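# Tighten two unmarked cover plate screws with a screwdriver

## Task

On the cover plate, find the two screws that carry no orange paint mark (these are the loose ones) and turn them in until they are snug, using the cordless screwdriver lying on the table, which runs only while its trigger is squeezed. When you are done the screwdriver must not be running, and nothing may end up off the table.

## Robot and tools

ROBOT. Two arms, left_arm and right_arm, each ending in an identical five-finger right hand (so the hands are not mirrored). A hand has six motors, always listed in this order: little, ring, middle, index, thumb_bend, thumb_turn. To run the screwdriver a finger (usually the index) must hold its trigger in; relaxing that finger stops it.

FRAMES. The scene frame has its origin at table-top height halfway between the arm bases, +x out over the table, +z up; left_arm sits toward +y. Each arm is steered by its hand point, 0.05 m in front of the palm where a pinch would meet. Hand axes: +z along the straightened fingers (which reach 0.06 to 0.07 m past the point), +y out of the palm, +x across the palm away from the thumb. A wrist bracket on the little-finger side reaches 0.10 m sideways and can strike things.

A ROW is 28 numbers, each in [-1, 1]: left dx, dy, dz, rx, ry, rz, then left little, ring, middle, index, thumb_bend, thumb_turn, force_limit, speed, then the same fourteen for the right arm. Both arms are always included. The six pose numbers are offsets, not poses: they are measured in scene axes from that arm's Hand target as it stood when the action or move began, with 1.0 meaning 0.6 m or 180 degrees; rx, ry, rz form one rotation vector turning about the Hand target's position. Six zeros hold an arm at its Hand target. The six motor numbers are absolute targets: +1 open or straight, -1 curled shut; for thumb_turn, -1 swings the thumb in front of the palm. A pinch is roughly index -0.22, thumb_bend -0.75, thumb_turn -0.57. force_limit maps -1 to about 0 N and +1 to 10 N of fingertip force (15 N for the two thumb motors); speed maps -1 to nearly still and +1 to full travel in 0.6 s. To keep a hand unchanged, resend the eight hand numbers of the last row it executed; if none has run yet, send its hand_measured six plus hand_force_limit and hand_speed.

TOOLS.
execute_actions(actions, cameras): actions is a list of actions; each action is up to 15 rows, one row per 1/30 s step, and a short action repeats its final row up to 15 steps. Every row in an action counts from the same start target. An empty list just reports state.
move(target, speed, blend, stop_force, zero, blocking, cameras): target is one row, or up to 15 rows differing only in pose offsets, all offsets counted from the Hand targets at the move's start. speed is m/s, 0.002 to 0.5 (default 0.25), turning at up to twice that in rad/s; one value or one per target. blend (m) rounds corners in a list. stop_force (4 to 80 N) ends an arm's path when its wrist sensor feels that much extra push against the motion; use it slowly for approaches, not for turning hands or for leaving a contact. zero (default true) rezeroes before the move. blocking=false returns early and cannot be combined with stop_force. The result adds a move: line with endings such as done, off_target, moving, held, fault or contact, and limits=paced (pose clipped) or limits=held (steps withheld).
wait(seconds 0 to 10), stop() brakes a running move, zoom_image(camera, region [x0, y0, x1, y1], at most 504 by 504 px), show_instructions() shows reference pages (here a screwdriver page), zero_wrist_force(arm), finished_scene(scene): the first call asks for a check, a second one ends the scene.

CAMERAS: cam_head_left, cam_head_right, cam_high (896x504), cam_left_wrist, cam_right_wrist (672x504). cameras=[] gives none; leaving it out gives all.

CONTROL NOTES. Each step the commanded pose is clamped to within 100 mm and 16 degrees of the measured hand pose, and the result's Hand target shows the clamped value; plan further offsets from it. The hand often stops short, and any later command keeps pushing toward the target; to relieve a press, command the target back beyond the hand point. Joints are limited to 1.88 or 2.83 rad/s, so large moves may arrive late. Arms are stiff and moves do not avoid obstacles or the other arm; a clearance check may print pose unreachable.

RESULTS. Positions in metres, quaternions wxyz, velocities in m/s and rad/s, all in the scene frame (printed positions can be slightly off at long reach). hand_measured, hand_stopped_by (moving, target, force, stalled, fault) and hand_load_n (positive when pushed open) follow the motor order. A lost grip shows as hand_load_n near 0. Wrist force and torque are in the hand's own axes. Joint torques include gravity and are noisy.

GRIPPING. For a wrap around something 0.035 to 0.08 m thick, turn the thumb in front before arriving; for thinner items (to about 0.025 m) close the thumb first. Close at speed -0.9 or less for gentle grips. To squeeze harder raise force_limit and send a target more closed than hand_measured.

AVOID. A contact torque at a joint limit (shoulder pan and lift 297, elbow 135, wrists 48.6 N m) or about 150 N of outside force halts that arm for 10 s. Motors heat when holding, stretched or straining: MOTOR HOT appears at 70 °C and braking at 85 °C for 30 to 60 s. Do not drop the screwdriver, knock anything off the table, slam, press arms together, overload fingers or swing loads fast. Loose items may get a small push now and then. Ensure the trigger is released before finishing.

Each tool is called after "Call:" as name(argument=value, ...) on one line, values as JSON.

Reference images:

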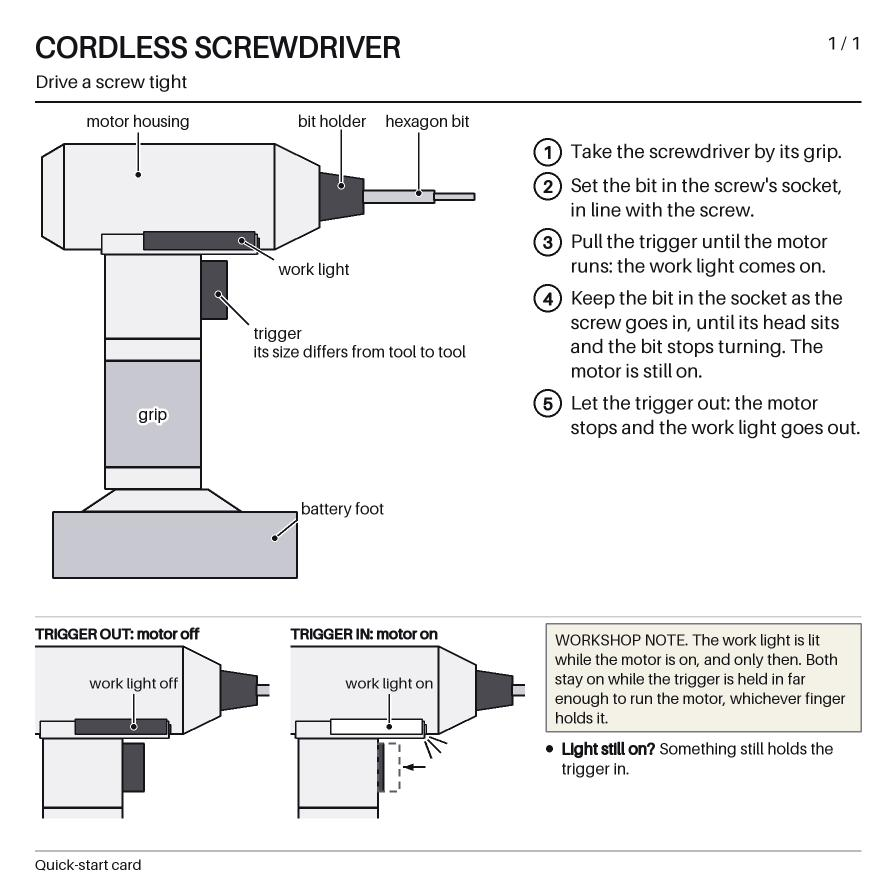

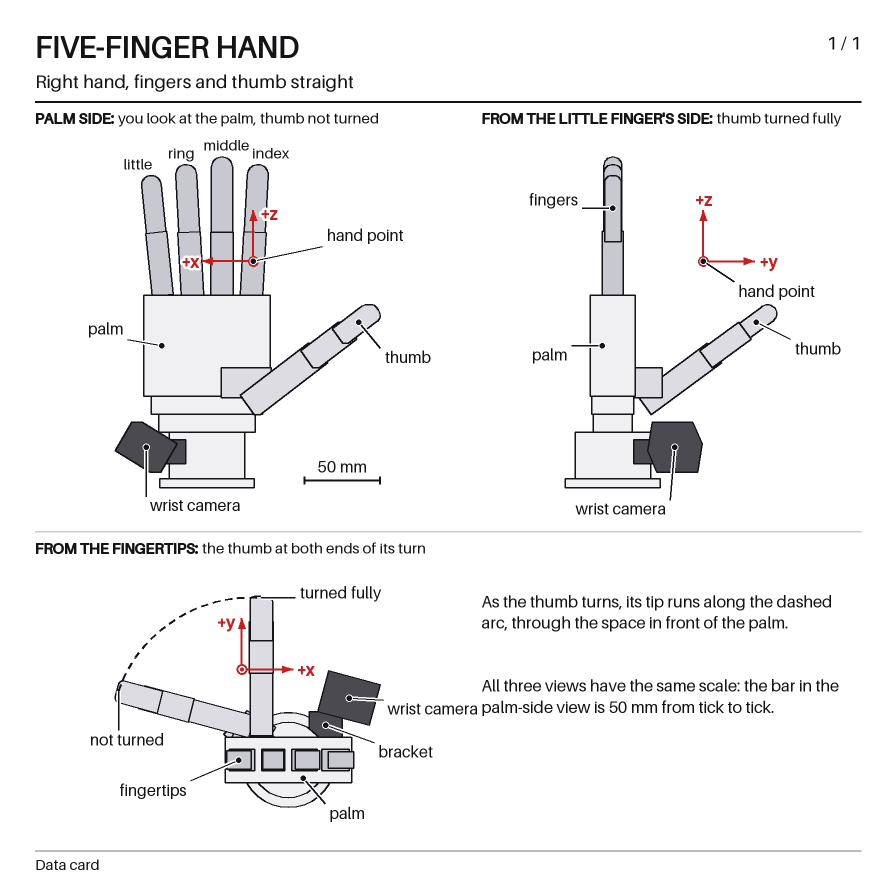

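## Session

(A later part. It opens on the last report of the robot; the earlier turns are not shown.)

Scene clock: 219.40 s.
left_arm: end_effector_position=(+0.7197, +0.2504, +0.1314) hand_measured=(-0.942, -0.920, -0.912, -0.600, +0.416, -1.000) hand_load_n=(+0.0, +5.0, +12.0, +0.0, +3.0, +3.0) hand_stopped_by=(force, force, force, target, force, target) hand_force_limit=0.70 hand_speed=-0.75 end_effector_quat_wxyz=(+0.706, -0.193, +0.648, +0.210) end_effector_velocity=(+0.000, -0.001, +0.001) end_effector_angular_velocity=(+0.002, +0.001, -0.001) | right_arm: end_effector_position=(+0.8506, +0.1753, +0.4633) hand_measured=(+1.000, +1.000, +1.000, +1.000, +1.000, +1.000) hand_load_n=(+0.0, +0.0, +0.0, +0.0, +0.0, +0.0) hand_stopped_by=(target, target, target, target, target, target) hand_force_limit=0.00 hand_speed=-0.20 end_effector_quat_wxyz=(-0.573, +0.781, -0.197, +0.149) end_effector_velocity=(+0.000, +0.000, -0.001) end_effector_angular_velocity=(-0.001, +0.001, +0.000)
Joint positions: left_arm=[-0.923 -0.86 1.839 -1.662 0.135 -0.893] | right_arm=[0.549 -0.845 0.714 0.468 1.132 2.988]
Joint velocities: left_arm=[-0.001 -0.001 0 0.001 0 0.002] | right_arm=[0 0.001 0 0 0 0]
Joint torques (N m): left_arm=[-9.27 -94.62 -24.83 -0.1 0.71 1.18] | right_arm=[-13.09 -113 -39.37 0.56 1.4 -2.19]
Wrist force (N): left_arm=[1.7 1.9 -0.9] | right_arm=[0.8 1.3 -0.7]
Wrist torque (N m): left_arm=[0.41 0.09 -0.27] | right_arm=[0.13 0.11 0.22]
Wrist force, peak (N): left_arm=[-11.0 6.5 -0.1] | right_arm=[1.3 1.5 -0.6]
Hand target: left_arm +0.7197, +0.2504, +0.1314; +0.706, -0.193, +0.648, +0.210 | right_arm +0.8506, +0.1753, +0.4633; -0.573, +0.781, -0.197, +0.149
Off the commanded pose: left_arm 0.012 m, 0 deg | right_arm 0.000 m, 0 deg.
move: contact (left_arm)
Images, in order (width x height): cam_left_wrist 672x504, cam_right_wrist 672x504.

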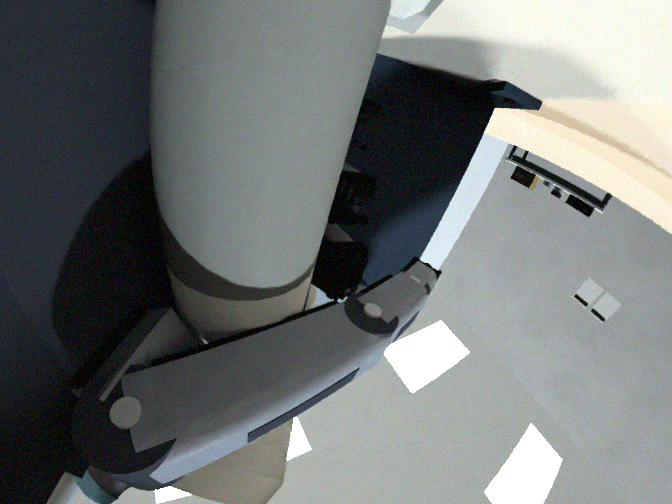

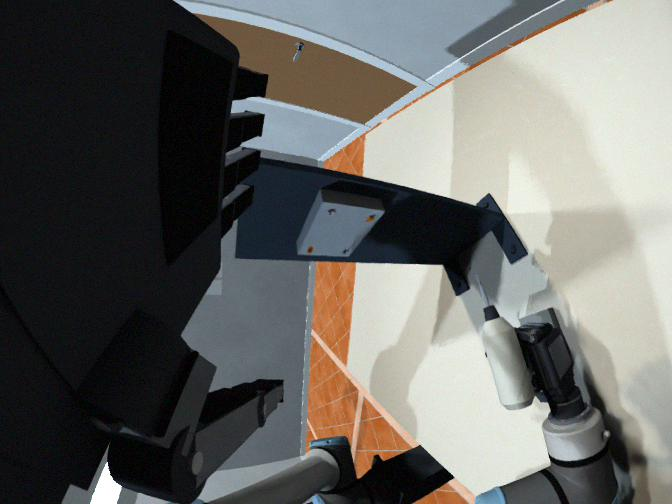

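Call:
move(target=[0,0,0.006,0,0,0,-0.98,-1,-0.98,-0.6,-0.62,-1,0.7,-0.75,0,0,0,0,0,0,1,1,1,1,1,1,0,-0.2], speed=0.02, cameras=[])

Call:
move(target=[0,0,-0.007,0,0,0,-0.98,-1,-0.98,-0.6,-0.62,-1,0.7,-0.75,0,0,0,0,0,0,1,1,1,1,1,1,0,-0.2], speed=0.02, cameras=[])

Call:
move(target=[0,0,-0.002,0,0,0,-0.98,-1,-0.98,-0.6,-0.62,-1,0.7,-0.75,0,0,0,0,0,0,1,1,1,1,1,1,0,-0.2], speed=0.02, cameras=[])

Scene clock: 220.63 s.
left_arm: end_effector_position=(+0.7197, +0.2504, +0.1351) hand_measured=(-0.942, -0.920, -0.912, -0.600, +0.416, -1.000) hand_load_n=(-0.5, +5.0, +12.0, +0.0, +3.0, +2.5) hand_stopped_by=(force, force, force, target, force, target) hand_force_limit=0.70 hand_speed=-0.75 end_effector_quat_wxyz=(+0.706, -0.193, +0.648, +0.210) end_effector_velocity=(+0.000, +0.000, +0.000) end_effector_angular_velocity=(+0.000, +0.000, +0.000) | right_arm: end_effector_position=(+0.8506, +0.1753, +0.4633) hand_measured=(+1.000, +1.000, +1.000, +1.000, +1.000, +1.000) hand_load_n=(+0.0, +0.0, +0.0, +0.0, +0.0, +0.0) hand_stopped_by=(target, target, target, target, target, target) hand_force_limit=0.00 hand_speed=-0.20 end_effector_quat_wxyz=(-0.573, +0.781, -0.197, +0.149) end_effector_velocity=(-0.001, +0.000, +0.002) end_effector_angular_velocity=(+0.000, -0.001, +0.000)
Joint positions: left_arm=[-0.923 -0.866 1.839 -1.657 0.135 -0.892] | right_arm=[0.549 -0.845 0.714 0.468 1.132 2.988]
Joint velocities: left_arm=[0 0 0 0 0 0.001] | right_arm=[0 -0.002 0 0.001 0 0]
Joint torques (N m): left_arm=[-5.01 -83.24 -14.85 -0.28 0.45 0.72] | right_arm=[-12.57 -112.49 -37.89 1.29 1.12 -2.13]
Wrist force (N): left_arm=[6.1 3.2 -1.4] | right_arm=[1.0 1.1 -0.6]
Wrist torque (N m): left_arm=[0.54 0.04 0.11] | right_arm=[0.10 0.08 0.23]
Wrist force, peak (N): left_arm=[6.1 3.2 -1.4] | right_arm=[1.0 1.5 -0.7]
Hand target: left_arm +0.7197, +0.2504, +0.1350; +0.706, -0.193, +0.648, +0.210 | right_arm +0.8506, +0.1753, +0.4633; -0.573, +0.781, -0.197, +0.149
Off the commanded pose: left_arm 0.000 m, 0 deg | right_arm 0.000 m, 0 deg.
move: done
No camera images: "cameras" was empty.

Scene clock: 221.33 s.
left_arm: end_effector_position=(+0.7196, +0.2504, +0.1308) hand_measured=(-0.942, -0.920, -0.912, -0.600, +0.416, -1.000) hand_load_n=(+0.0, +5.0, +12.0, +0.0, +3.0, +5.0) hand_stopped_by=(force, force, force, target, force, target) hand_force_limit=0.70 hand_speed=-0.75 end_effector_quat_wxyz=(+0.706, -0.193, +0.648, +0.210) end_effector_velocity=(+0.000, +0.001, +0.000) end_effector_angular_velocity=(+0.001, +0.000, +0.001) | right_arm: end_effector_position=(+0.8506, +0.1753, +0.4633) hand_measured=(+1.000, +1.000, +1.000, +1.000, +1.000, +1.000) hand_load_n=(-0.5, +0.0, +0.0, +0.0, +0.0, +0.0) hand_stopped_by=(target, target, target, target, target, target) hand_force_limit=0.00 hand_speed=-0.20 end_effector_quat_wxyz=(-0.573, +0.781, -0.197, +0.149) end_effector_velocity=(+0.000, +0.000, +0.002) end_effector_angular_velocity=(+0.001, -0.002, +0.001)
Joint positions: left_arm=[-0.923 -0.86 1.839 -1.663 0.135 -0.893] | right_arm=[0.549 -0.845 0.714 0.468 1.132 2.988]
Joint velocities: left_arm=[0.001 0.001 0 0 0 0.001] | right_arm=[0 -0.001 0 -0.001 0 0]
Joint torques (N m): left_arm=[-12.27 -56.8 -29.19 -4.39 0.37 0.64] | right_arm=[-12.95 -113.01 -37.78 1.34 1.01 -2.03]
Wrist force (N): left_arm=[-15.8 7.9 -0.2] | right_arm=[0.7 1.4 -0.5]
Wrist torque (N m): left_arm=[0.63 0.90 -0.45] | right_arm=[0.14 0.13 0.22]
Wrist force, peak (N): left_arm=[-16.7 7.7 0.1] | right_arm=[0.9 1.6 -0.8]
Hand target: left_arm +0.7197, +0.2504, +0.1308; +0.706, -0.193, +0.648, +0.210 | right_arm +0.8506, +0.1753, +0.4633; -0.573, +0.781, -0.197, +0.149
Off the commanded pose: left_arm 0.000 m, 0 deg | right_arm 0.000 m, 0 deg.
move: done
No camera images: "cameras" was empty.

Scene clock: 222.03 s.
left_arm: end_effector_position=(+0.7197, +0.2504, +0.1296) hand_measured=(-0.942, -0.920, -0.912, -0.600, +0.416, -1.000) hand_load_n=(+0.0, +5.0, +12.0, +0.0, +3.0, +5.0) hand_stopped_by=(force, force, force, target, force, target) hand_force_limit=0.70 hand_speed=-0.75 end_effector_quat_wxyz=(+0.706, -0.193, +0.648, +0.210) end_effector_velocity=(+0.000, +0.000, +0.000) end_effector_angular_velocity=(+0.000, +0.000, +0.000) | right_arm: end_effector_position=(+0.8506, +0.1753, +0.4633) hand_measured=(+1.000, +1.000, +1.000, +1.000, +1.000, +1.000) hand_load_n=(+0.0, +0.0, +0.0, +0.0, +0.0, +0.0) hand_stopped_by=(target, target, target, target, target, target) hand_force_limit=0.00 hand_speed=-0.20 end_effector_quat_wxyz=(-0.573, +0.781, -0.197, +0.149) end_effector_velocity=(+0.000, +0.000, +0.000) end_effector_angular_velocity=(+0.001, -0.001, +0.000)
Joint positions: left_arm=[-0.923 -0.858 1.839 -1.664 0.135 -0.893] | right_arm=[0.549 -0.845 0.714 0.468 1.132 2.988]
Joint velocities: left_arm=[0 0 0 0 0 0] | right_arm=[0 0 0 -0.001 0 0]
Joint torques (N m): left_arm=[-7.53 -50.23 -33.91 -4.78 0.72 3.58] | right_arm=[-12.13 -113.65 -37.39 1.12 0.89 -2.04]
Wrist force (N): left_arm=[-16.0 8.2 -0.3] | right_arm=[0.9 1.2 -0.8]
Wrist torque (N m): left_arm=[0.69 0.88 -0.48] | right_arm=[0.13 0.10 0.23]
Wrist force, peak (N): left_arm=[-17.1 8.2 -0.1] | right_arm=[1.2 1.3 -0.9]
Hand target: left_arm +0.7197, +0.2504, +0.1296; +0.706, -0.193, +0.648, +0.210 | right_arm +0.8506, +0.1753, +0.4633; -0.573, +0.781, -0.197, +0.149
Off the commanded pose: left_arm 0.000 m, 0 deg | right_arm 0.000 m, 0 deg.
move: done
No camera images: "cameras" was empty.

Call:
move(target=[0,0,0.005,-0.0235,-0.0153,0,-0.98,-1,-0.98,-0.6,-0.62,-1,0.7,-0.75,0,0,0,0,0,0,1,1,1,1,1,1,0,-0.2], speed=0.05, cameras=[])

Call:
move(target=[0,0,-0.03,0,0,0,-0.98,-1,-0.98,-0.6,-0.62,-1,0.7,-0.75,0,0,0,0,0,0,1,1,1,1,1,1,0,-0.2], speed=0.01, stop_force=5, cameras=[])

Call:
move(target=[0,0,-0.001,0,0,0,-0.98,-1,-0.98,-0.6,-0.62,-1,0.7,-0.75,0,0,0,0,0,0,1,1,1,1,1,1,0,-0.2], speed=0.01, cameras=["cam_right_wrist"])

Scene clock: 223.63 s.
left_arm: end_effector_position=(+0.7197, +0.2504, +0.1326) hand_measured=(-0.942, -0.920, -0.912, -0.600, +0.416, -1.000) hand_load_n=(+0.0, +5.0, +12.0, +0.0, +3.0, +3.0) hand_stopped_by=(force, force, force, target, force, target) hand_force_limit=0.70 hand_speed=-0.75 end_effector_quat_wxyz=(+0.714, -0.224, +0.638, +0.181) end_effector_velocity=(+0.000, -0.001, +0.001) end_effector_angular_velocity=(+0.003, +0.002, -0.001) | right_arm: end_effector_position=(+0.8506, +0.1753, +0.4633) hand_measured=(+1.000, +1.000, +1.000, +1.000, +1.000, +1.000) hand_load_n=(+0.0, +0.0, +0.0, +0.0, +0.0, +0.0) hand_stopped_by=(target, target, target, target, target, target) hand_force_limit=0.00 hand_speed=-0.20 end_effector_quat_wxyz=(-0.573, +0.781, -0.197, +0.149) end_effector_velocity=(+0.000, +0.000, +0.000) end_effector_angular_velocity=(+0.000, +0.000, +0.000)
Joint positions: left_arm=[-0.923 -0.865 1.837 -1.692 0.129 -0.944] | right_arm=[0.549 -0.845 0.714 0.468 1.132 2.988]
Joint velocities: left_arm=[-0.001 -0.001 0 0.002 0.001 0.002] | right_arm=[0 0 0 0 0 0]
Joint torques (N m): left_arm=[-12.65 -85.56 -41.38 -0.61 2.36 2.88] | right_arm=[-11.16 -112.5 -37.87 1.04 0.79 -2.03]
Wrist force (N): left_arm=[6.0 3.5 -1.6] | right_arm=[1.2 1.1 -0.6]
Wrist torque (N m): left_arm=[0.52 0.06 0.10] | right_arm=[0.09 0.05 0.24]
Wrist force, peak (N): left_arm=[-16.3 8.3 0.1] | right_arm=[1.0 1.6 -0.7]
Hand target: left_arm +0.7197, +0.2504, +0.1326; +0.714, -0.223, +0.639, +0.181 | right_arm +0.8506, +0.1753, +0.4633; -0.573, +0.781, -0.197, +0.149
Off the commanded pose: left_arm 0.000 m, 0 deg | right_arm 0.000 m, 0 deg.
move: done
No camera images: "cameras" was empty.

Scene clock: 225.07 s.
left_arm: end_effector_position=(+0.7197, +0.2503, +0.1296) hand_measured=(-0.942, -0.920, -0.912, -0.600, +0.416, -1.000) hand_load_n=(+0.0, +4.5, +12.0, +0.0, +3.0, +3.0) hand_stopped_by=(force, force, force, target, force, target) hand_force_limit=0.70 hand_speed=-0.75 end_effector_quat_wxyz=(+0.714, -0.223, +0.639, +0.181) end_effector_velocity=(+0.000, -0.001, +0.000) end_effector_angular_velocity=(+0.001, +0.000, -0.002) | right_arm: end_effector_position=(+0.8506, +0.1753, +0.4633) hand_measured=(+1.000, +1.000, +1.000, +1.000, +1.000, +1.000) hand_load_n=(+0.0, +0.0, +0.0, +0.0, +0.0, +0.0) hand_stopped_by=(target, target, target, target, target, target) hand_force_limit=0.00 hand_speed=-0.20 end_effector_quat_wxyz=(-0.573, +0.781, -0.197, +0.149) end_effector_velocity=(+0.000, +0.000, -0.002) end_effector_angular_velocity=(-0.001, +0.002, +0.000)
Joint positions: left_arm=[-0.923 -0.861 1.837 -1.696 0.129 -0.944] | right_arm=[0.549 -0.845 0.714 0.468 1.132 2.988]
Joint velocities: left_arm=[-0.001 0 0 0 0.001 0] | right_arm=[0 0.002 0 0 0 0]
Joint torques (N m): left_arm=[-13.41 -100.44 -17.51 -0.7 0.08 1] | right_arm=[-11.11 -112.59 -38.05 0.9 0.48 -2.17]
Wrist force (N): left_arm=[5.8 3.0 -1.4] | right_arm=[1.1 0.8 -0.6]
Wrist torque (N m): left_arm=[0.44 0.06 0.08] | right_arm=[0.05 0.06 0.23]
Wrist force, peak (N): left_arm=[-9.2 4.4 -1.3] | right_arm=[1.3 1.4 -0.6]
Hand target: left_arm +0.7197, +0.2504, +0.1295; +0.714, -0.223, +0.639, +0.181 | right_arm +0.8506, +0.1753, +0.4633; -0.573, +0.781, -0.197, +0.149
Off the commanded pose: left_arm 0.015 m, 0 deg | right_arm 0.000 m, 0 deg.
move: contact (left_arm)
No camera images: "cameras" was empty.

Scene clock: 225.77 s.
left_arm: end_effector_position=(+0.7197, +0.2503, +0.1290) hand_measured=(-0.942, -0.920, -0.912, -0.600, +0.416, -1.000) hand_load_n=(+0.0, +5.0, +12.0, +0.0, +3.0, +5.0) hand_stopped_by=(force, force, force, target, force, target) hand_force_limit=0.70 hand_speed=-0.75 end_effector_quat_wxyz=(+0.714, -0.224, +0.639, +0.181) end_effector_velocity=(+0.000, +0.000, -0.001) end_effector_angular_velocity=(+0.000, +0.000, +0.000) | right_arm: end_effector_position=(+0.8506, +0.1753, +0.4633) hand_measured=(+1.000, +1.000, +1.000, +1.000, +1.000, +1.000) hand_load_n=(+0.0, -0.5, +0.0, +0.0, -0.5, +0.0) hand_stopped_by=(target, target, target, target, target, target) hand_force_limit=0.00 hand_speed=-0.20 end_effector_quat_wxyz=(-0.573, +0.781, -0.197, +0.149) end_effector_velocity=(+0.000, +0.000, +0.001) end_effector_angular_velocity=(+0.000, +0.000, +0.000)
Joint positions: left_arm=[-0.923 -0.86 1.837 -1.697 0.129 -0.944] | right_arm=[0.549 -0.845 0.714 0.468 1.132 2.988]
Joint velocities: left_arm=[0 0.001 0 0 -0.001 0] | right_arm=[0 -0.001 0 0 0 0]
Joint torques (N m): left_arm=[-13.52 -45.27 -15.74 -5.74 0.47 -1.96] | right_arm=[-10.74 -112.13 -37.99 0.86 0.6 -1.87]
Wrist force (N): left_arm=[-17.2 2.3 -2.6] | right_arm=[1.2 1.0 -0.3]
Wrist torque (N m): left_arm=[0.41 0.97 0.11] | right_arm=[0.06 0.05 0.24]
Wrist force, peak (N): left_arm=[-17.2 2.6 -2.9] | right_arm=[1.1 1.3 -1.0]
Hand target: left_arm +0.7196, +0.2504, +0.1289; +0.714, -0.223, +0.639, +0.181 | right_arm +0.8506, +0.1753, +0.4633; -0.573, +0.781, -0.197, +0.149
Off the commanded pose: left_arm 0.000 m, 0 deg | right_arm 0.000 m, 0 deg.
move: done
Images, in order (width x height): cam_right_wrist 672x504.

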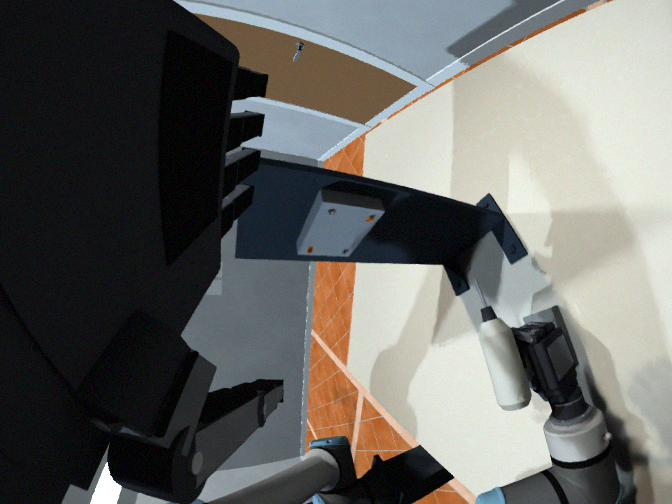

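Call:
move(target=[0,0,0.0006,0,0,0,-0.98,-1,-0.98,-0.6,0.7,-1,0.7,-0.9,0,0,0,0,0,0,1,1,1,1,1,1,0,-0.2], speed=0.01, cameras=[])

Call:
move(target=[0,0,0,0,0,0,-0.85,-0.85,-0.85,-0.5,1,-1,0.7,-0.9,0,0,0,0,0,0,1,1,1,1,1,1,0,-0.2], speed=0.01, cameras=["cam_right_wrist","cam_left_wrist","cam_high"])

Scene clock: 228.97 s.
left_arm: end_effector_position=(+0.7196, +0.2504, +0.1293) hand_measured=(-0.942, -0.920, -0.912, -0.600, +0.700, -1.000) hand_load_n=(+0.0, +1.0, +6.5, +0.0, +0.0, +0.0) hand_stopped_by=(force, force, force, target, target, target) hand_force_limit=0.70 hand_speed=-0.90 end_effector_quat_wxyz=(+0.714, -0.223, +0.639, +0.181) end_effector_velocity=(+0.000, -0.001, +0.000) end_effector_angular_velocity=(+0.000, +0.000, -0.001) | right_arm: end_effector_position=(+0.8506, +0.1753, +0.4633) hand_measured=(+1.000, +1.000, +1.000, +1.000, +1.000, +1.000) hand_load_n=(+0.0, +0.0, +0.0, +0.0, +0.0, +0.0) hand_stopped_by=(target, target, target, target, target, target) hand_force_limit=0.00 hand_speed=-0.20 end_effector_quat_wxyz=(-0.573, +0.781, -0.197, +0.149) end_effector_velocity=(+0.000, +0.000, +0.002) end_effector_angular_velocity=(+0.001, -0.002, +0.000)
Joint positions: left_arm=[-0.923 -0.86 1.837 -1.696 0.129 -0.944] | right_arm=[0.549 -0.845 0.714 0.468 1.132 2.988]
Joint velocities: left_arm=[-0.001 0 0 0 0 0] | right_arm=[0 -0.001 0 -0.001 0 0]
Joint torques (N m): left_arm=[-10.35 -92.7 -21.73 -1.5 1.73 -0.57] | right_arm=[-9.65 -111.58 -38.62 0.63 -0.01 -1.8]
Wrist force (N): left_arm=[-3.1 2.7 -1.1] | right_arm=[1.2 1.3 -0.8]
Wrist torque (N m): left_arm=[0.47 0.41 0.00] | right_arm=[0.14 0.06 0.25]
Wrist force, peak (N): left_arm=[-18.8 2.8 -2.7] | right_arm=[0.8 1.4 -1.2]
Hand target: left_arm +0.7197, +0.2504, +0.1293; +0.714, -0.223, +0.639, +0.181 | right_arm +0.8506, +0.1753, +0.4633; -0.573, +0.781, -0.197, +0.149
Off the commanded pose: left_arm 0.000 m, 0 deg | right_arm 0.000 m, 0 deg.
move: done
No camera images: "cameras" was empty.

Scene clock: 232.07 s.
left_arm: end_effector_position=(+0.7196, +0.2504, +0.1293) hand_measured=(-0.850, -0.850, -0.850, -0.500, +1.000, -1.000) hand_load_n=(+0.0, +0.0, +0.0, +0.0, +0.0, -0.5) hand_stopped_by=(target, target, target, target, target, target) hand_force_limit=0.70 hand_speed=-0.90 end_effector_quat_wxyz=(+0.714, -0.223, +0.639, +0.181) end_effector_velocity=(+0.001, +0.001, +0.000) end_effector_angular_velocity=(+0.002, +0.000, +0.001) | right_arm: end_effector_position=(+0.8506, +0.1753, +0.4633) hand_measured=(+1.000, +1.000, +1.000, +1.000, +1.000, +1.000) hand_load_n=(+0.0, +0.0, +0.0, +0.0, +0.0, -0.5) hand_stopped_by=(target, target, target, target, target, target) hand_force_limit=0.00 hand_speed=-0.20 end_effector_quat_wxyz=(-0.573, +0.781, -0.197, +0.149) end_effector_velocity=(+0.000, +0.000, +0.001) end_effector_angular_velocity=(+0.000, -0.001, +0.000)
Joint positions: left_arm=[-0.923 -0.86 1.837 -1.696 0.129 -0.944] | right_arm=[0.549 -0.845 0.714 0.468 1.132 2.988]
Joint velocities: left_arm=[0.001 0 0 0 0.001 0.001] | right_arm=[0 -0.001 0 0 0 0]
Joint torques (N m): left_arm=[-12.15 -92.38 -28.86 -3.42 1.95 -1.63] | right_arm=[-7.87 -111.32 -38.96 0.39 -0.12 -1.63]
Wrist force (N): left_arm=[-1.6 2.3 -1.3] | right_arm=[0.7 1.0 -0.8]
Wrist torque (N m): left_arm=[0.54 0.38 -0.12] | right_arm=[0.10 0.13 0.21]
Wrist force, peak (N): left_arm=[-3.0 3.0 -1.5] | right_arm=[1.3 1.2 -1.1]
Hand target: left_arm +0.7197, +0.2504, +0.1293; +0.714, -0.223, +0.639, +0.181 | right_arm +0.8506, +0.1753, +0.4633; -0.573, +0.781, -0.197, +0.149
Off the commanded pose: left_arm 0.000 m, 0 deg | right_arm 0.000 m, 0 deg.
move: done
Images, in order (width x height): cam_high 896x504, cam_left_wrist 672x504, cam_right_wrist 672x504.

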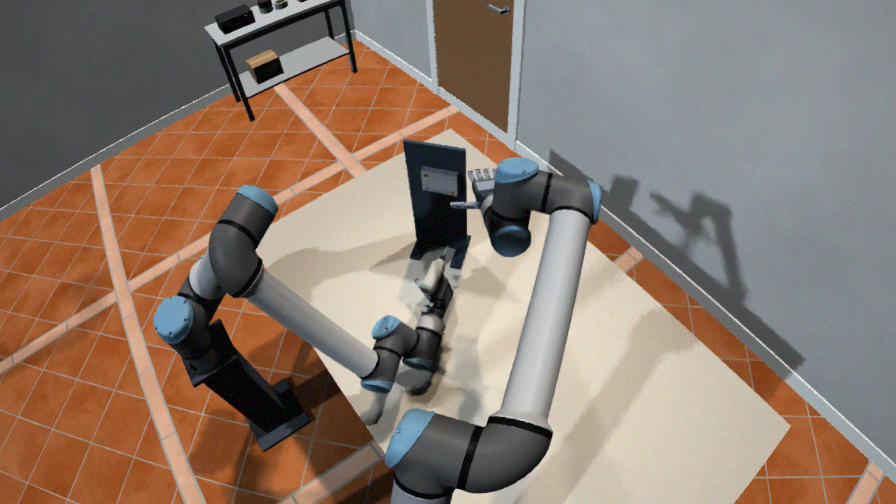

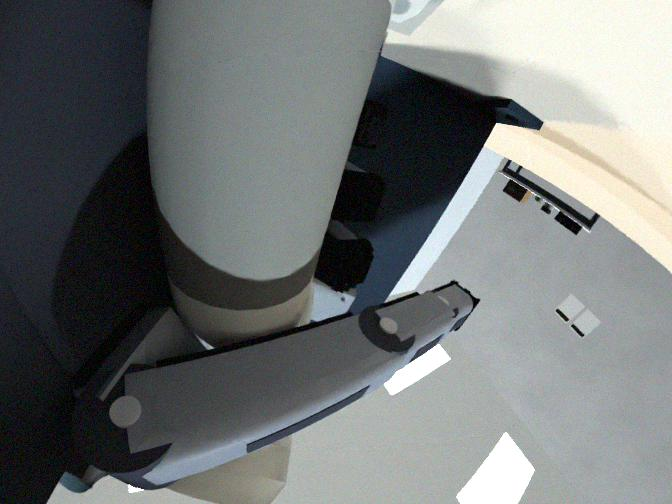

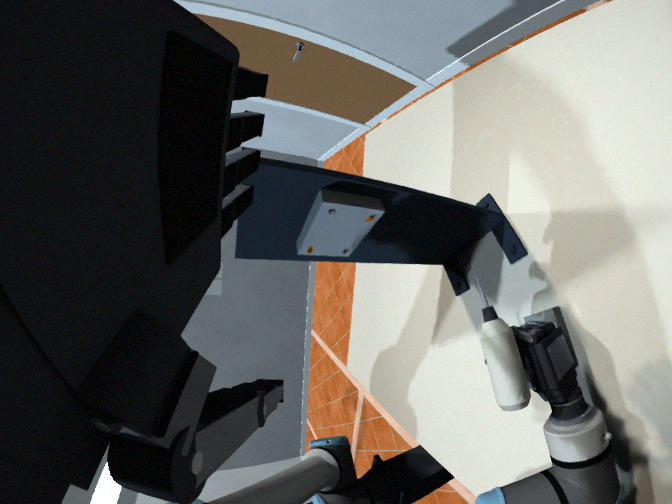

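Call:
move(target=[0,0,0,0,0,0,1,1,1,1,1,-1,0,-0.5,0,0,0,0,0,0,1,1,1,1,1,1,0,-0.2], speed=0.01, cameras=["cam_left_wrist","cam_right_wrist"])

Scene clock: 234.73 s.
left_arm: end_effector_position=(+0.7196, +0.2504, +0.1293) hand_measured=(+1.000, +1.000, +1.000, +1.000, +1.000, -1.000) hand_load_n=(+0.0, +0.0, +0.0, +0.0, +0.0, -0.5) hand_stopped_by=(target, target, target, target, target, target) hand_force_limit=0.00 hand_speed=-0.50 end_effector_quat_wxyz=(+0.714, -0.223, +0.639, +0.181) end_effector_velocity=(+0.000, +0.000, +0.000) end_effector_angular_velocity=(+0.000, -0.001, +0.000) | right_arm: end_effector_position=(+0.8506, +0.1753, +0.4633) hand_measured=(+1.000, +1.000, +1.000, +1.000, +1.000, +1.000) hand_load_n=(+0.0, +0.0, +0.0, +0.0, +0.0, +0.0) hand_stopped_by=(target, target, target, target, target, target) hand_force_limit=0.00 hand_speed=-0.20 end_effector_quat_wxyz=(-0.573, +0.781, -0.197, +0.149) end_effector_velocity=(+0.000, +0.000, +0.000) end_effector_angular_velocity=(+0.000, +0.000, +0.000)
Joint positions: left_arm=[-0.923 -0.86 1.837 -1.696 0.129 -0.944] | right_arm=[0.549 -0.845 0.714 0.468 1.132 2.988]
Joint velocities: left_arm=[0 0 0 0 0.001 -0.001] | right_arm=[0 0 0 0.001 0 0]
Joint torques (N m): left_arm=[-9.7 -89.29 -35.96 -4.98 1.59 -2.09] | right_arm=[-7.62 -110.96 -38.53 0.12 -0.01 -1.57]
Wrist force (N): left_arm=[-1.4 2.1 -1.3] | right_arm=[1.4 1.2 -0.5]
Wrist torque (N m): left_arm=[0.52 0.35 -0.09] | right_arm=[0.11 0.02 0.26]
Wrist force, peak (N): left_arm=[-2.2 2.5 -1.4] | right_arm=[1.2 1.6 -0.8]
Hand target: left_arm +0.7197, +0.2504, +0.1293; +0.714, -0.223, +0.639, +0.181 | right_arm +0.8506, +0.1753, +0.4633; -0.573, +0.781, -0.197, +0.149
Off the commanded pose: left_arm 0.000 m, 0 deg | right_arm 0.000 m, 0 deg.
move: done
Images, in order (width x height): cam_left_wrist 672x504, cam_right_wrist 672x504.

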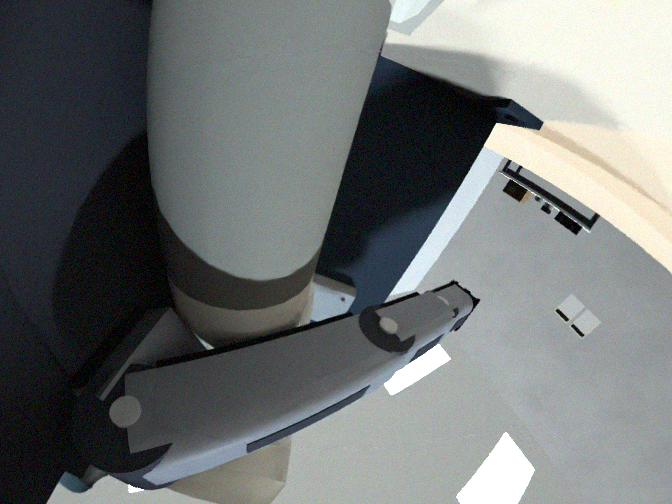

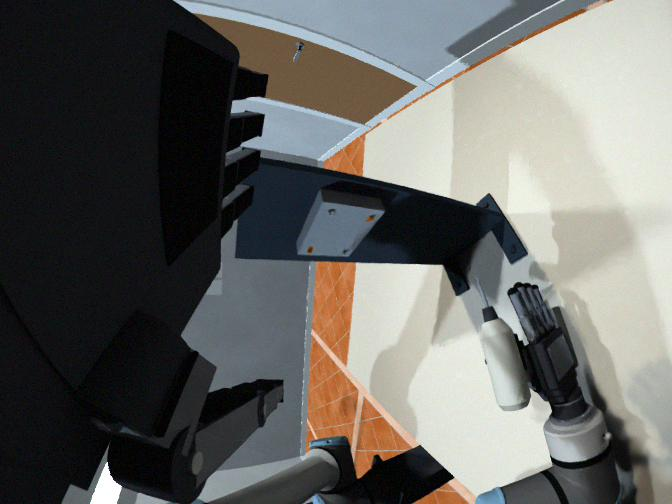

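Call:
move(target=[[0.0036,-0.0056,0,0,0,0,1,1,1,1,1,-1,0,-0.5,0,0,0,0,0,0,1,1,1,1,1,1,0,-0.2],[-0.06,-0.047,0,0,0,0,1,1,1,1,1,-1,0,-0.5,0,0,0,0,0,0,1,1,1,1,1,1,0,-0.2]], speed=[0.02,0.03], cameras=["cam_right_wrist","cam_left_wrist"])

Scene clock: 237.17 s.
left_arm: end_effector_position=(+0.6837, +0.2221, +0.1291) hand_measured=(+1.000, +1.000, +1.000, +1.000, +1.000, -1.000) hand_load_n=(+0.0, +0.0, +0.0, +0.0, +0.0, -0.5) hand_stopped_by=(target, target, target, target, target, target) hand_force_limit=0.00 hand_speed=-0.50 end_effector_quat_wxyz=(+0.714, -0.223, +0.639, +0.181) end_effector_velocity=(+0.000, +0.001, +0.000) end_effector_angular_velocity=(+0.001, +0.000, +0.000) | right_arm: end_effector_position=(+0.8506, +0.1753, +0.4633) hand_measured=(+1.000, +1.000, +1.000, +1.000, +1.000, +1.000) hand_load_n=(+0.0, +0.0, +0.0, +0.0, +0.0, +0.0) hand_stopped_by=(target, target, target, target, target, target) hand_force_limit=0.00 hand_speed=-0.20 end_effector_quat_wxyz=(-0.573, +0.781, -0.197, +0.149) end_effector_velocity=(+0.000, +0.000, -0.001) end_effector_angular_velocity=(+0.000, +0.001, +0.000)
Joint positions: left_arm=[-0.981 -0.838 1.915 -2.202 0.093 -0.536] | right_arm=[0.549 -0.845 0.714 0.468 1.132 2.988]
Joint velocities: left_arm=[0.001 0 0 0.003 0.001 -0.002] | right_arm=[0 0 0 0 0 0]
Joint torques (N m): left_arm=[10.23 -83.53 -11.02 -0.96 4.37 -3.65] | right_arm=[-6.87 -110.11 -39.08 -0.02 0.08 -1.4]
Wrist force (N): left_arm=[-1.6 3.5 -1.4] | right_arm=[1.0 1.1 -0.6]
Wrist torque (N m): left_arm=[0.63 0.39 -0.10] | right_arm=[0.09 0.08 0.24]
Wrist force, peak (N): left_arm=[-2.0 3.5 -2.1] | right_arm=[0.9 1.6 -0.9]
Hand target: left_arm +0.6837, +0.2222, +0.1292; +0.714, -0.223, +0.639, +0.181 | right_arm +0.8506, +0.1753, +0.4633; -0.573, +0.781, -0.197, +0.149
Off the commanded pose: left_arm 0.000 m, 0 deg | right_arm 0.000 m, 0 deg.
move: done
Images, in order (width x height): cam_left_wrist 672x504, cam_right_wrist 672x504.

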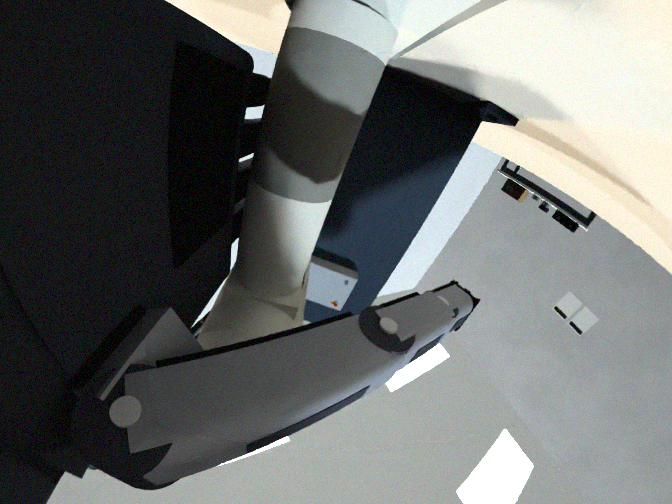

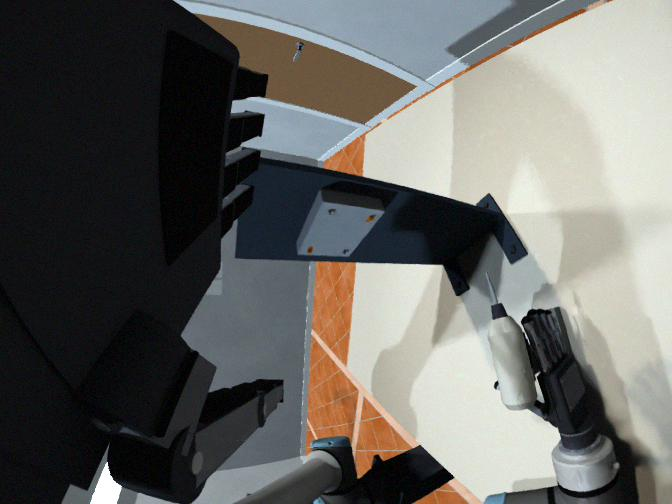

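Call:
move(target=[-0.08,-0.052,0,0,0,0,1,1,1,1,1,-1,0,-0.5,0,0,0,0,0,0,1,1,1,1,1,1,0,-0.2], speed=0.04, cameras=["cam_right_wrist","cam_left_wrist"])

Scene clock: 239.13 s.
left_arm: end_effector_position=(+0.6373, +0.1918, +0.1292) hand_measured=(+1.000, +1.000, +1.000, +1.000, +1.000, -1.000) hand_load_n=(+0.0, +0.0, +0.0, +0.0, +0.0, +0.0) hand_stopped_by=(target, target, target, target, target, target) hand_force_limit=0.00 hand_speed=-0.50 end_effector_quat_wxyz=(+0.716, -0.219, +0.639, +0.177) end_effector_velocity=(+0.000, +0.000, +0.001) end_effector_angular_velocity=(-0.002, -0.002, +0.000) | right_arm: end_effector_position=(+0.8506, +0.1753, +0.4633) hand_measured=(+1.000, +1.000, +1.000, +1.000, +1.000, +1.000) hand_load_n=(+0.0, +0.0, +0.0, +0.0, +0.0, +0.0) hand_stopped_by=(target, target, target, target, target, target) hand_force_limit=0.00 hand_speed=-0.20 end_effector_quat_wxyz=(-0.573, +0.781, -0.197, +0.149) end_effector_velocity=(+0.000, +0.000, -0.001) end_effector_angular_velocity=(-0.001, +0.000, +0.000)
Joint positions: left_arm=[-1.053 -0.73 1.944 -3.014 0.089 0.142] | right_arm=[0.549 -0.845 0.714 0.468 1.132 2.988]
Joint velocities: left_arm=[0 -0.001 0 0 0 -0.002] | right_arm=[0 0.001 0 -0.001 0.001 0]
Joint torques (N m): left_arm=[-4.14 -75.69 -18.52 -4.94 2.26 0.73] | right_arm=[-6.55 -109.86 -39.21 -0.08 -0.21 -1.39]
Wrist force (N): left_arm=[-1.5 3.1 -2.0] | right_arm=[1.1 1.5 -0.4]
Wrist torque (N m): left_arm=[0.58 0.39 -0.10] | right_arm=[0.13 0.06 0.25]
Wrist force, peak (N): left_arm=[-1.3 4.9 -3.7] | right_arm=[1.3 1.3 -0.6]
Hand target: left_arm +0.6373, +0.1918, +0.1292; +0.716, -0.219, +0.639, +0.177 | right_arm +0.8506, +0.1753, +0.4633; -0.573, +0.781, -0.197, +0.149
Off the commanded pose: left_arm 0.002 m, 1 deg | right_arm 0.000 m, 0 deg.
FORCE FAULT: contact force on the left arm reached its limit, and that arm stopped. The contact can be on any part of that arm, not only on its tool. That arm's remaining commands of this call were not run. That arm is still stopped at the end of this call. That arm stays stopped for about 10 more seconds. Until then a move that you send moves the other arm only, and its call returns only when the move has ended. Once the stop has ended, the next robot result says so. If the stop ends while you think or write, that arm runs what you send next, counted from its Hand target as the stop leaves it. While its stop runs, an arm, its gripper or tool too, takes no new command. Until it ends, the stop uses up actions while you think or wait. An arm that is not stopped still takes commands.
move: fault (left_arm)
Images, in order (width x height): cam_left_wrist 672x504, cam_right_wrist 672x504.

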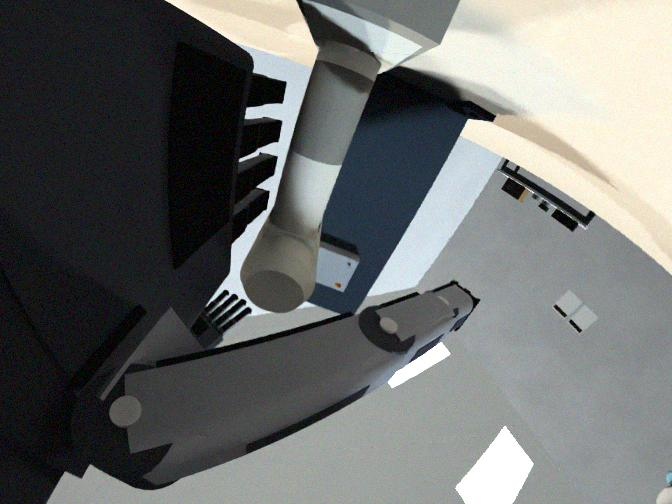

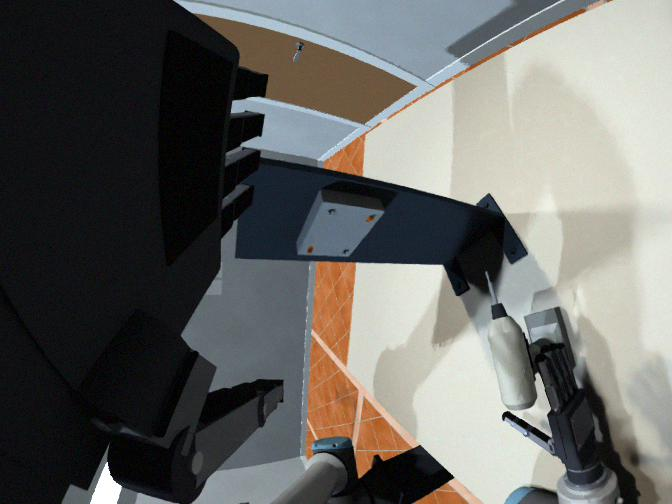

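Call:
wait(seconds=10, cameras=["cam_head_left","cam_head_right","cam_high"])

Scene clock: 249.30 s.
left_arm: end_effector_position=(+0.6373, +0.1918, +0.1292) hand_measured=(+1.000, +1.000, +1.000, +1.000, +1.000, -1.000) hand_load_n=(+0.0, +0.0, +0.0, +0.0, +0.0, +0.0) hand_stopped_by=(target, target, target, target, target, target) hand_force_limit=0.00 hand_speed=-0.50 end_effector_quat_wxyz=(+0.716, -0.219, +0.639, +0.177) end_effector_velocity=(+0.000, +0.000, +0.000) end_effector_angular_velocity=(+0.001, +0.000, +0.000) | right_arm: end_effector_position=(+0.8506, +0.1753, +0.4633) hand_measured=(+1.000, +1.000, +1.000, +1.000, +1.000, +1.000) hand_load_n=(+0.0, +0.0, +0.0, +0.0, +0.0, +0.0) hand_stopped_by=(target, target, target, target, target, target) hand_force_limit=0.00 hand_speed=-0.20 end_effector_quat_wxyz=(-0.573, +0.781, -0.197, +0.149) end_effector_velocity=(+0.000, +0.000, +0.003) end_effector_angular_velocity=(+0.002, -0.003, +0.000)
Joint positions: left_arm=[-1.053 -0.73 1.944 -3.014 0.089 0.142] | right_arm=[0.549 -0.845 0.714 0.468 1.132 2.988]
Joint velocities: left_arm=[0 0 0 0 0 0.001] | right_arm=[0 -0.002 0 -0.001 0 0]
Joint torques (N m): left_arm=[-3.73 -73.97 -18.97 -4.84 1.53 0.63] | right_arm=[-2.19 -107.99 -39.97 -0.91 0.1 -0.94]
Wrist force (N): left_arm=[-1.6 3.3 -1.7] | right_arm=[1.2 1.3 -0.8]
Wrist torque (N m): left_arm=[0.58 0.39 -0.10] | right_arm=[0.13 0.06 0.25]
Wrist force, peak (N): left_arm=[-2.2 3.5 -2.1] | right_arm=[1.1 1.5 -1.1]
Hand target: left_arm +0.6373, +0.1918, +0.1292; +0.716, -0.219, +0.639, +0.177 | right_arm +0.8506, +0.1753, +0.4633; -0.573, +0.781, -0.197, +0.149
Off the commanded pose: left_arm 0.002 m, 1 deg | right_arm 0.000 m, 0 deg.
FORCE FAULT, CONTINUED: the left arm's stop, for the force fault that an earlier result reported, is over. The rest of the stop counts as 19 of the actions that you can send in this scene. That arm now holds where it stands, not its last command. That arm accepts commands again.
wait: 10.00 s; at rest from the start
Images, in order (width x height): cam_head_left 896x504, cam_head_right 896x504, cam_high 896x504.

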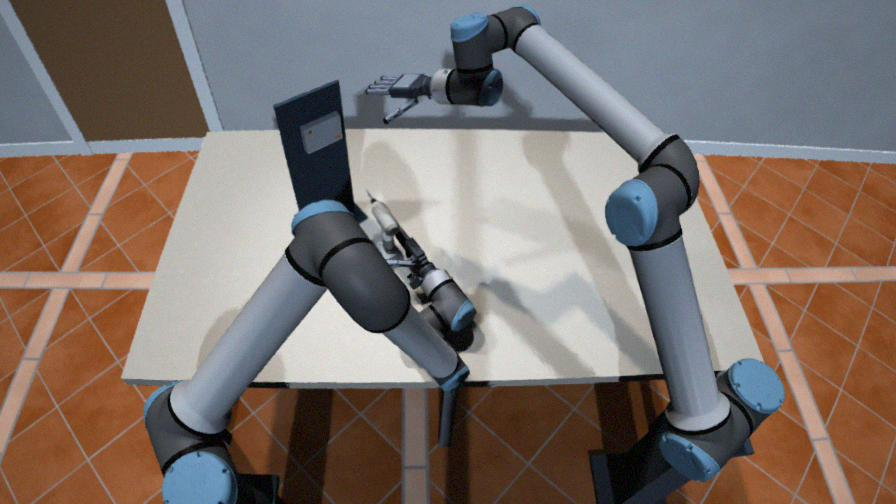

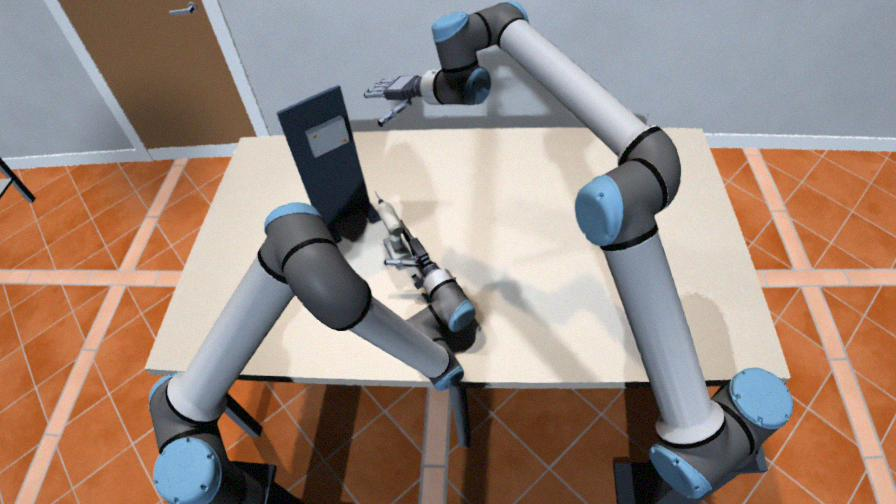

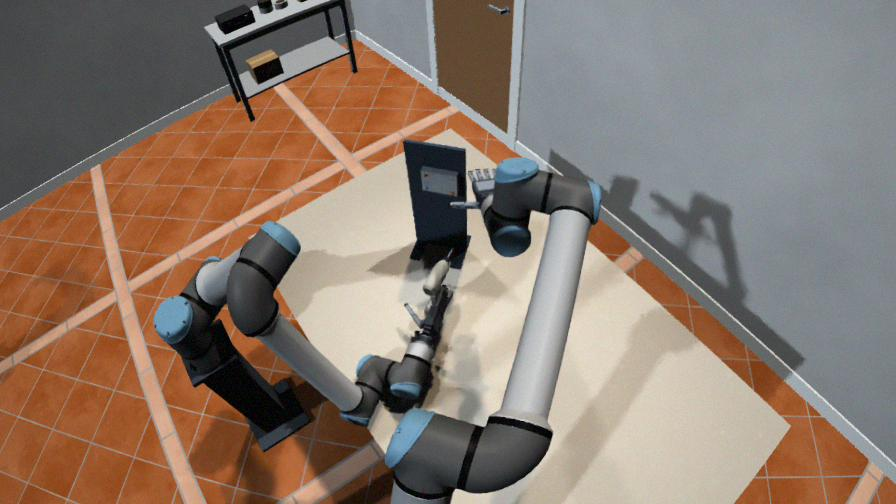

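Call:
move(target=[[0,0,0.06,0,0,0,1,1,1,1,1,-1,0,-0.5,0,0,0,0,0,0,1,1,1,1,1,1,0,-0.2],[-0.06,-0.06,0.15,0,0,0,1,1,1,1,1,-1,0,-0.5,0,0,0,0,0,0,1,1,1,1,1,1,0,-0.2],[-0.17,-0.12,0.22,0,0,0,1,1,1,1,1,-1,0,-0.5,0,0,0,0,0,0,1,1,1,1,1,1,0,-0.2]], speed=[0.04,0.04,0.1], blend=[0.01,0.02,0], cameras=["cam_right_wrist","cam_high","cam_head_left"])

Scene clock: 253.53 s.
left_arm: end_effector_position=(+0.5353, +0.1194, +0.2612) hand_measured=(+1.000, +1.000, +1.000, +1.000, +1.000, -1.000) hand_load_n=(+0.0, +0.0, +0.0, +0.0, +0.0, -0.5) hand_stopped_by=(target, target, target, target, target, target) hand_force_limit=0.00 hand_speed=-0.50 end_effector_quat_wxyz=(+0.716, -0.219, +0.639, +0.176) end_effector_velocity=(+0.001, +0.000, -0.001) end_effector_angular_velocity=(+0.001, +0.000, -0.001) | right_arm: end_effector_position=(+0.8506, +0.1753, +0.4633) hand_measured=(+1.000, +1.000, +1.000, +1.000, +1.000, +1.000) hand_load_n=(+0.0, -0.5, +0.0, +0.0, +0.0, +0.0) hand_stopped_by=(target, target, target, target, target, target) hand_force_limit=0.00 hand_speed=-0.20 end_effector_quat_wxyz=(-0.573, +0.781, -0.197, +0.149) end_effector_velocity=(+0.000, +0.000, -0.001) end_effector_angular_velocity=(-0.001, +0.001, +0.000)
Joint positions: left_arm=[-1.214 -0.772 1.848 -3.766 0.2 1.038] | right_arm=[0.549 -0.845 0.714 0.468 1.132 2.988]
Joint velocities: left_arm=[0.001 0.001 0 0.005 -0.001 -0.004] | right_arm=[0 0.001 0 0 0 0]
Joint torques (N m): left_arm=[5.45 -60.28 -25.08 1.8 -1.54 -3.05] | right_arm=[-0.5 -106.86 -39.91 -1.19 -0.03 -0.73]
Wrist force (N): left_arm=[-1.3 3.6 -1.5] | right_arm=[0.7 1.2 -0.9]
Wrist torque (N m): left_arm=[0.63 0.33 -0.07] | right_arm=[0.12 0.13 0.22]
Wrist force, peak (N): left_arm=[-2.5 3.4 -2.5] | right_arm=[1.2 1.5 -0.6]
Hand target: left_arm +0.5353, +0.1194, +0.2611; +0.716, -0.219, +0.639, +0.177 | right_arm +0.8506, +0.1753, +0.4633; -0.573, +0.781, -0.197, +0.149
Off the commanded pose: left_arm 0.000 m, 0 deg | right_arm 0.000 m, 0 deg.
move: done
Images, in order (width x height): cam_head_left 896x504, cam_high 896x504, cam_right_wrist 672x504.

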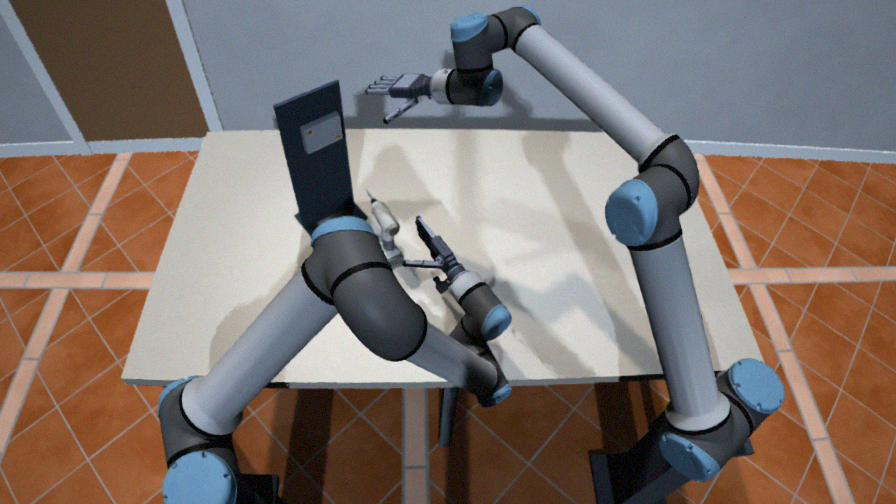

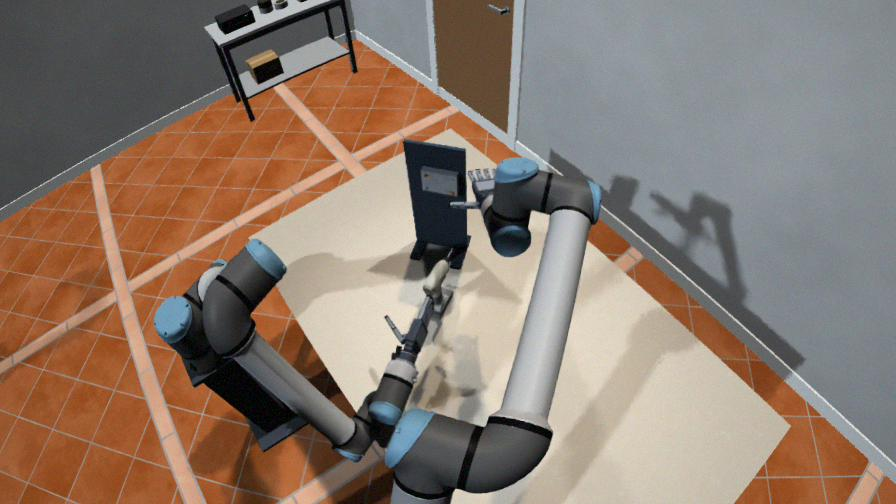

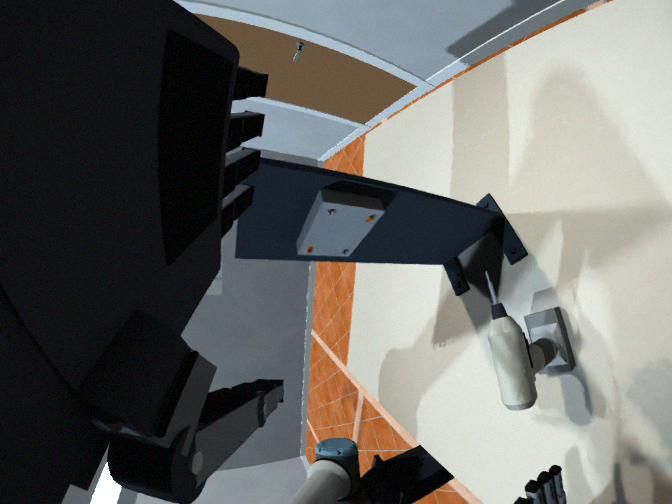

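Call:
zoom_image(camera="cam_right_wrist", region=[280, 170, 400, 270])

Call:
finished_scene(scene=1)

Scaled by 4.200 from the camera's 672x504 image, which has a finer 960x720 frame.

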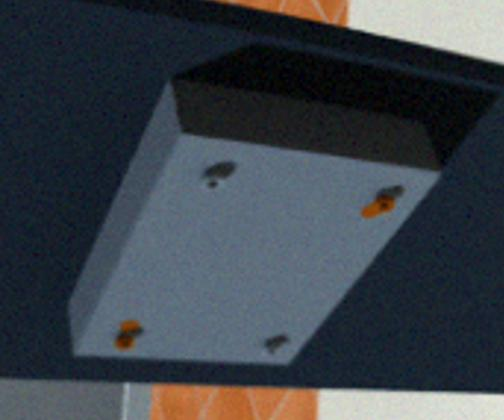

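This call ended nothing. Check each condition of the task against the scene as it is now, look again where you are not sure, and mend what is not met. Then call finished_scene again.


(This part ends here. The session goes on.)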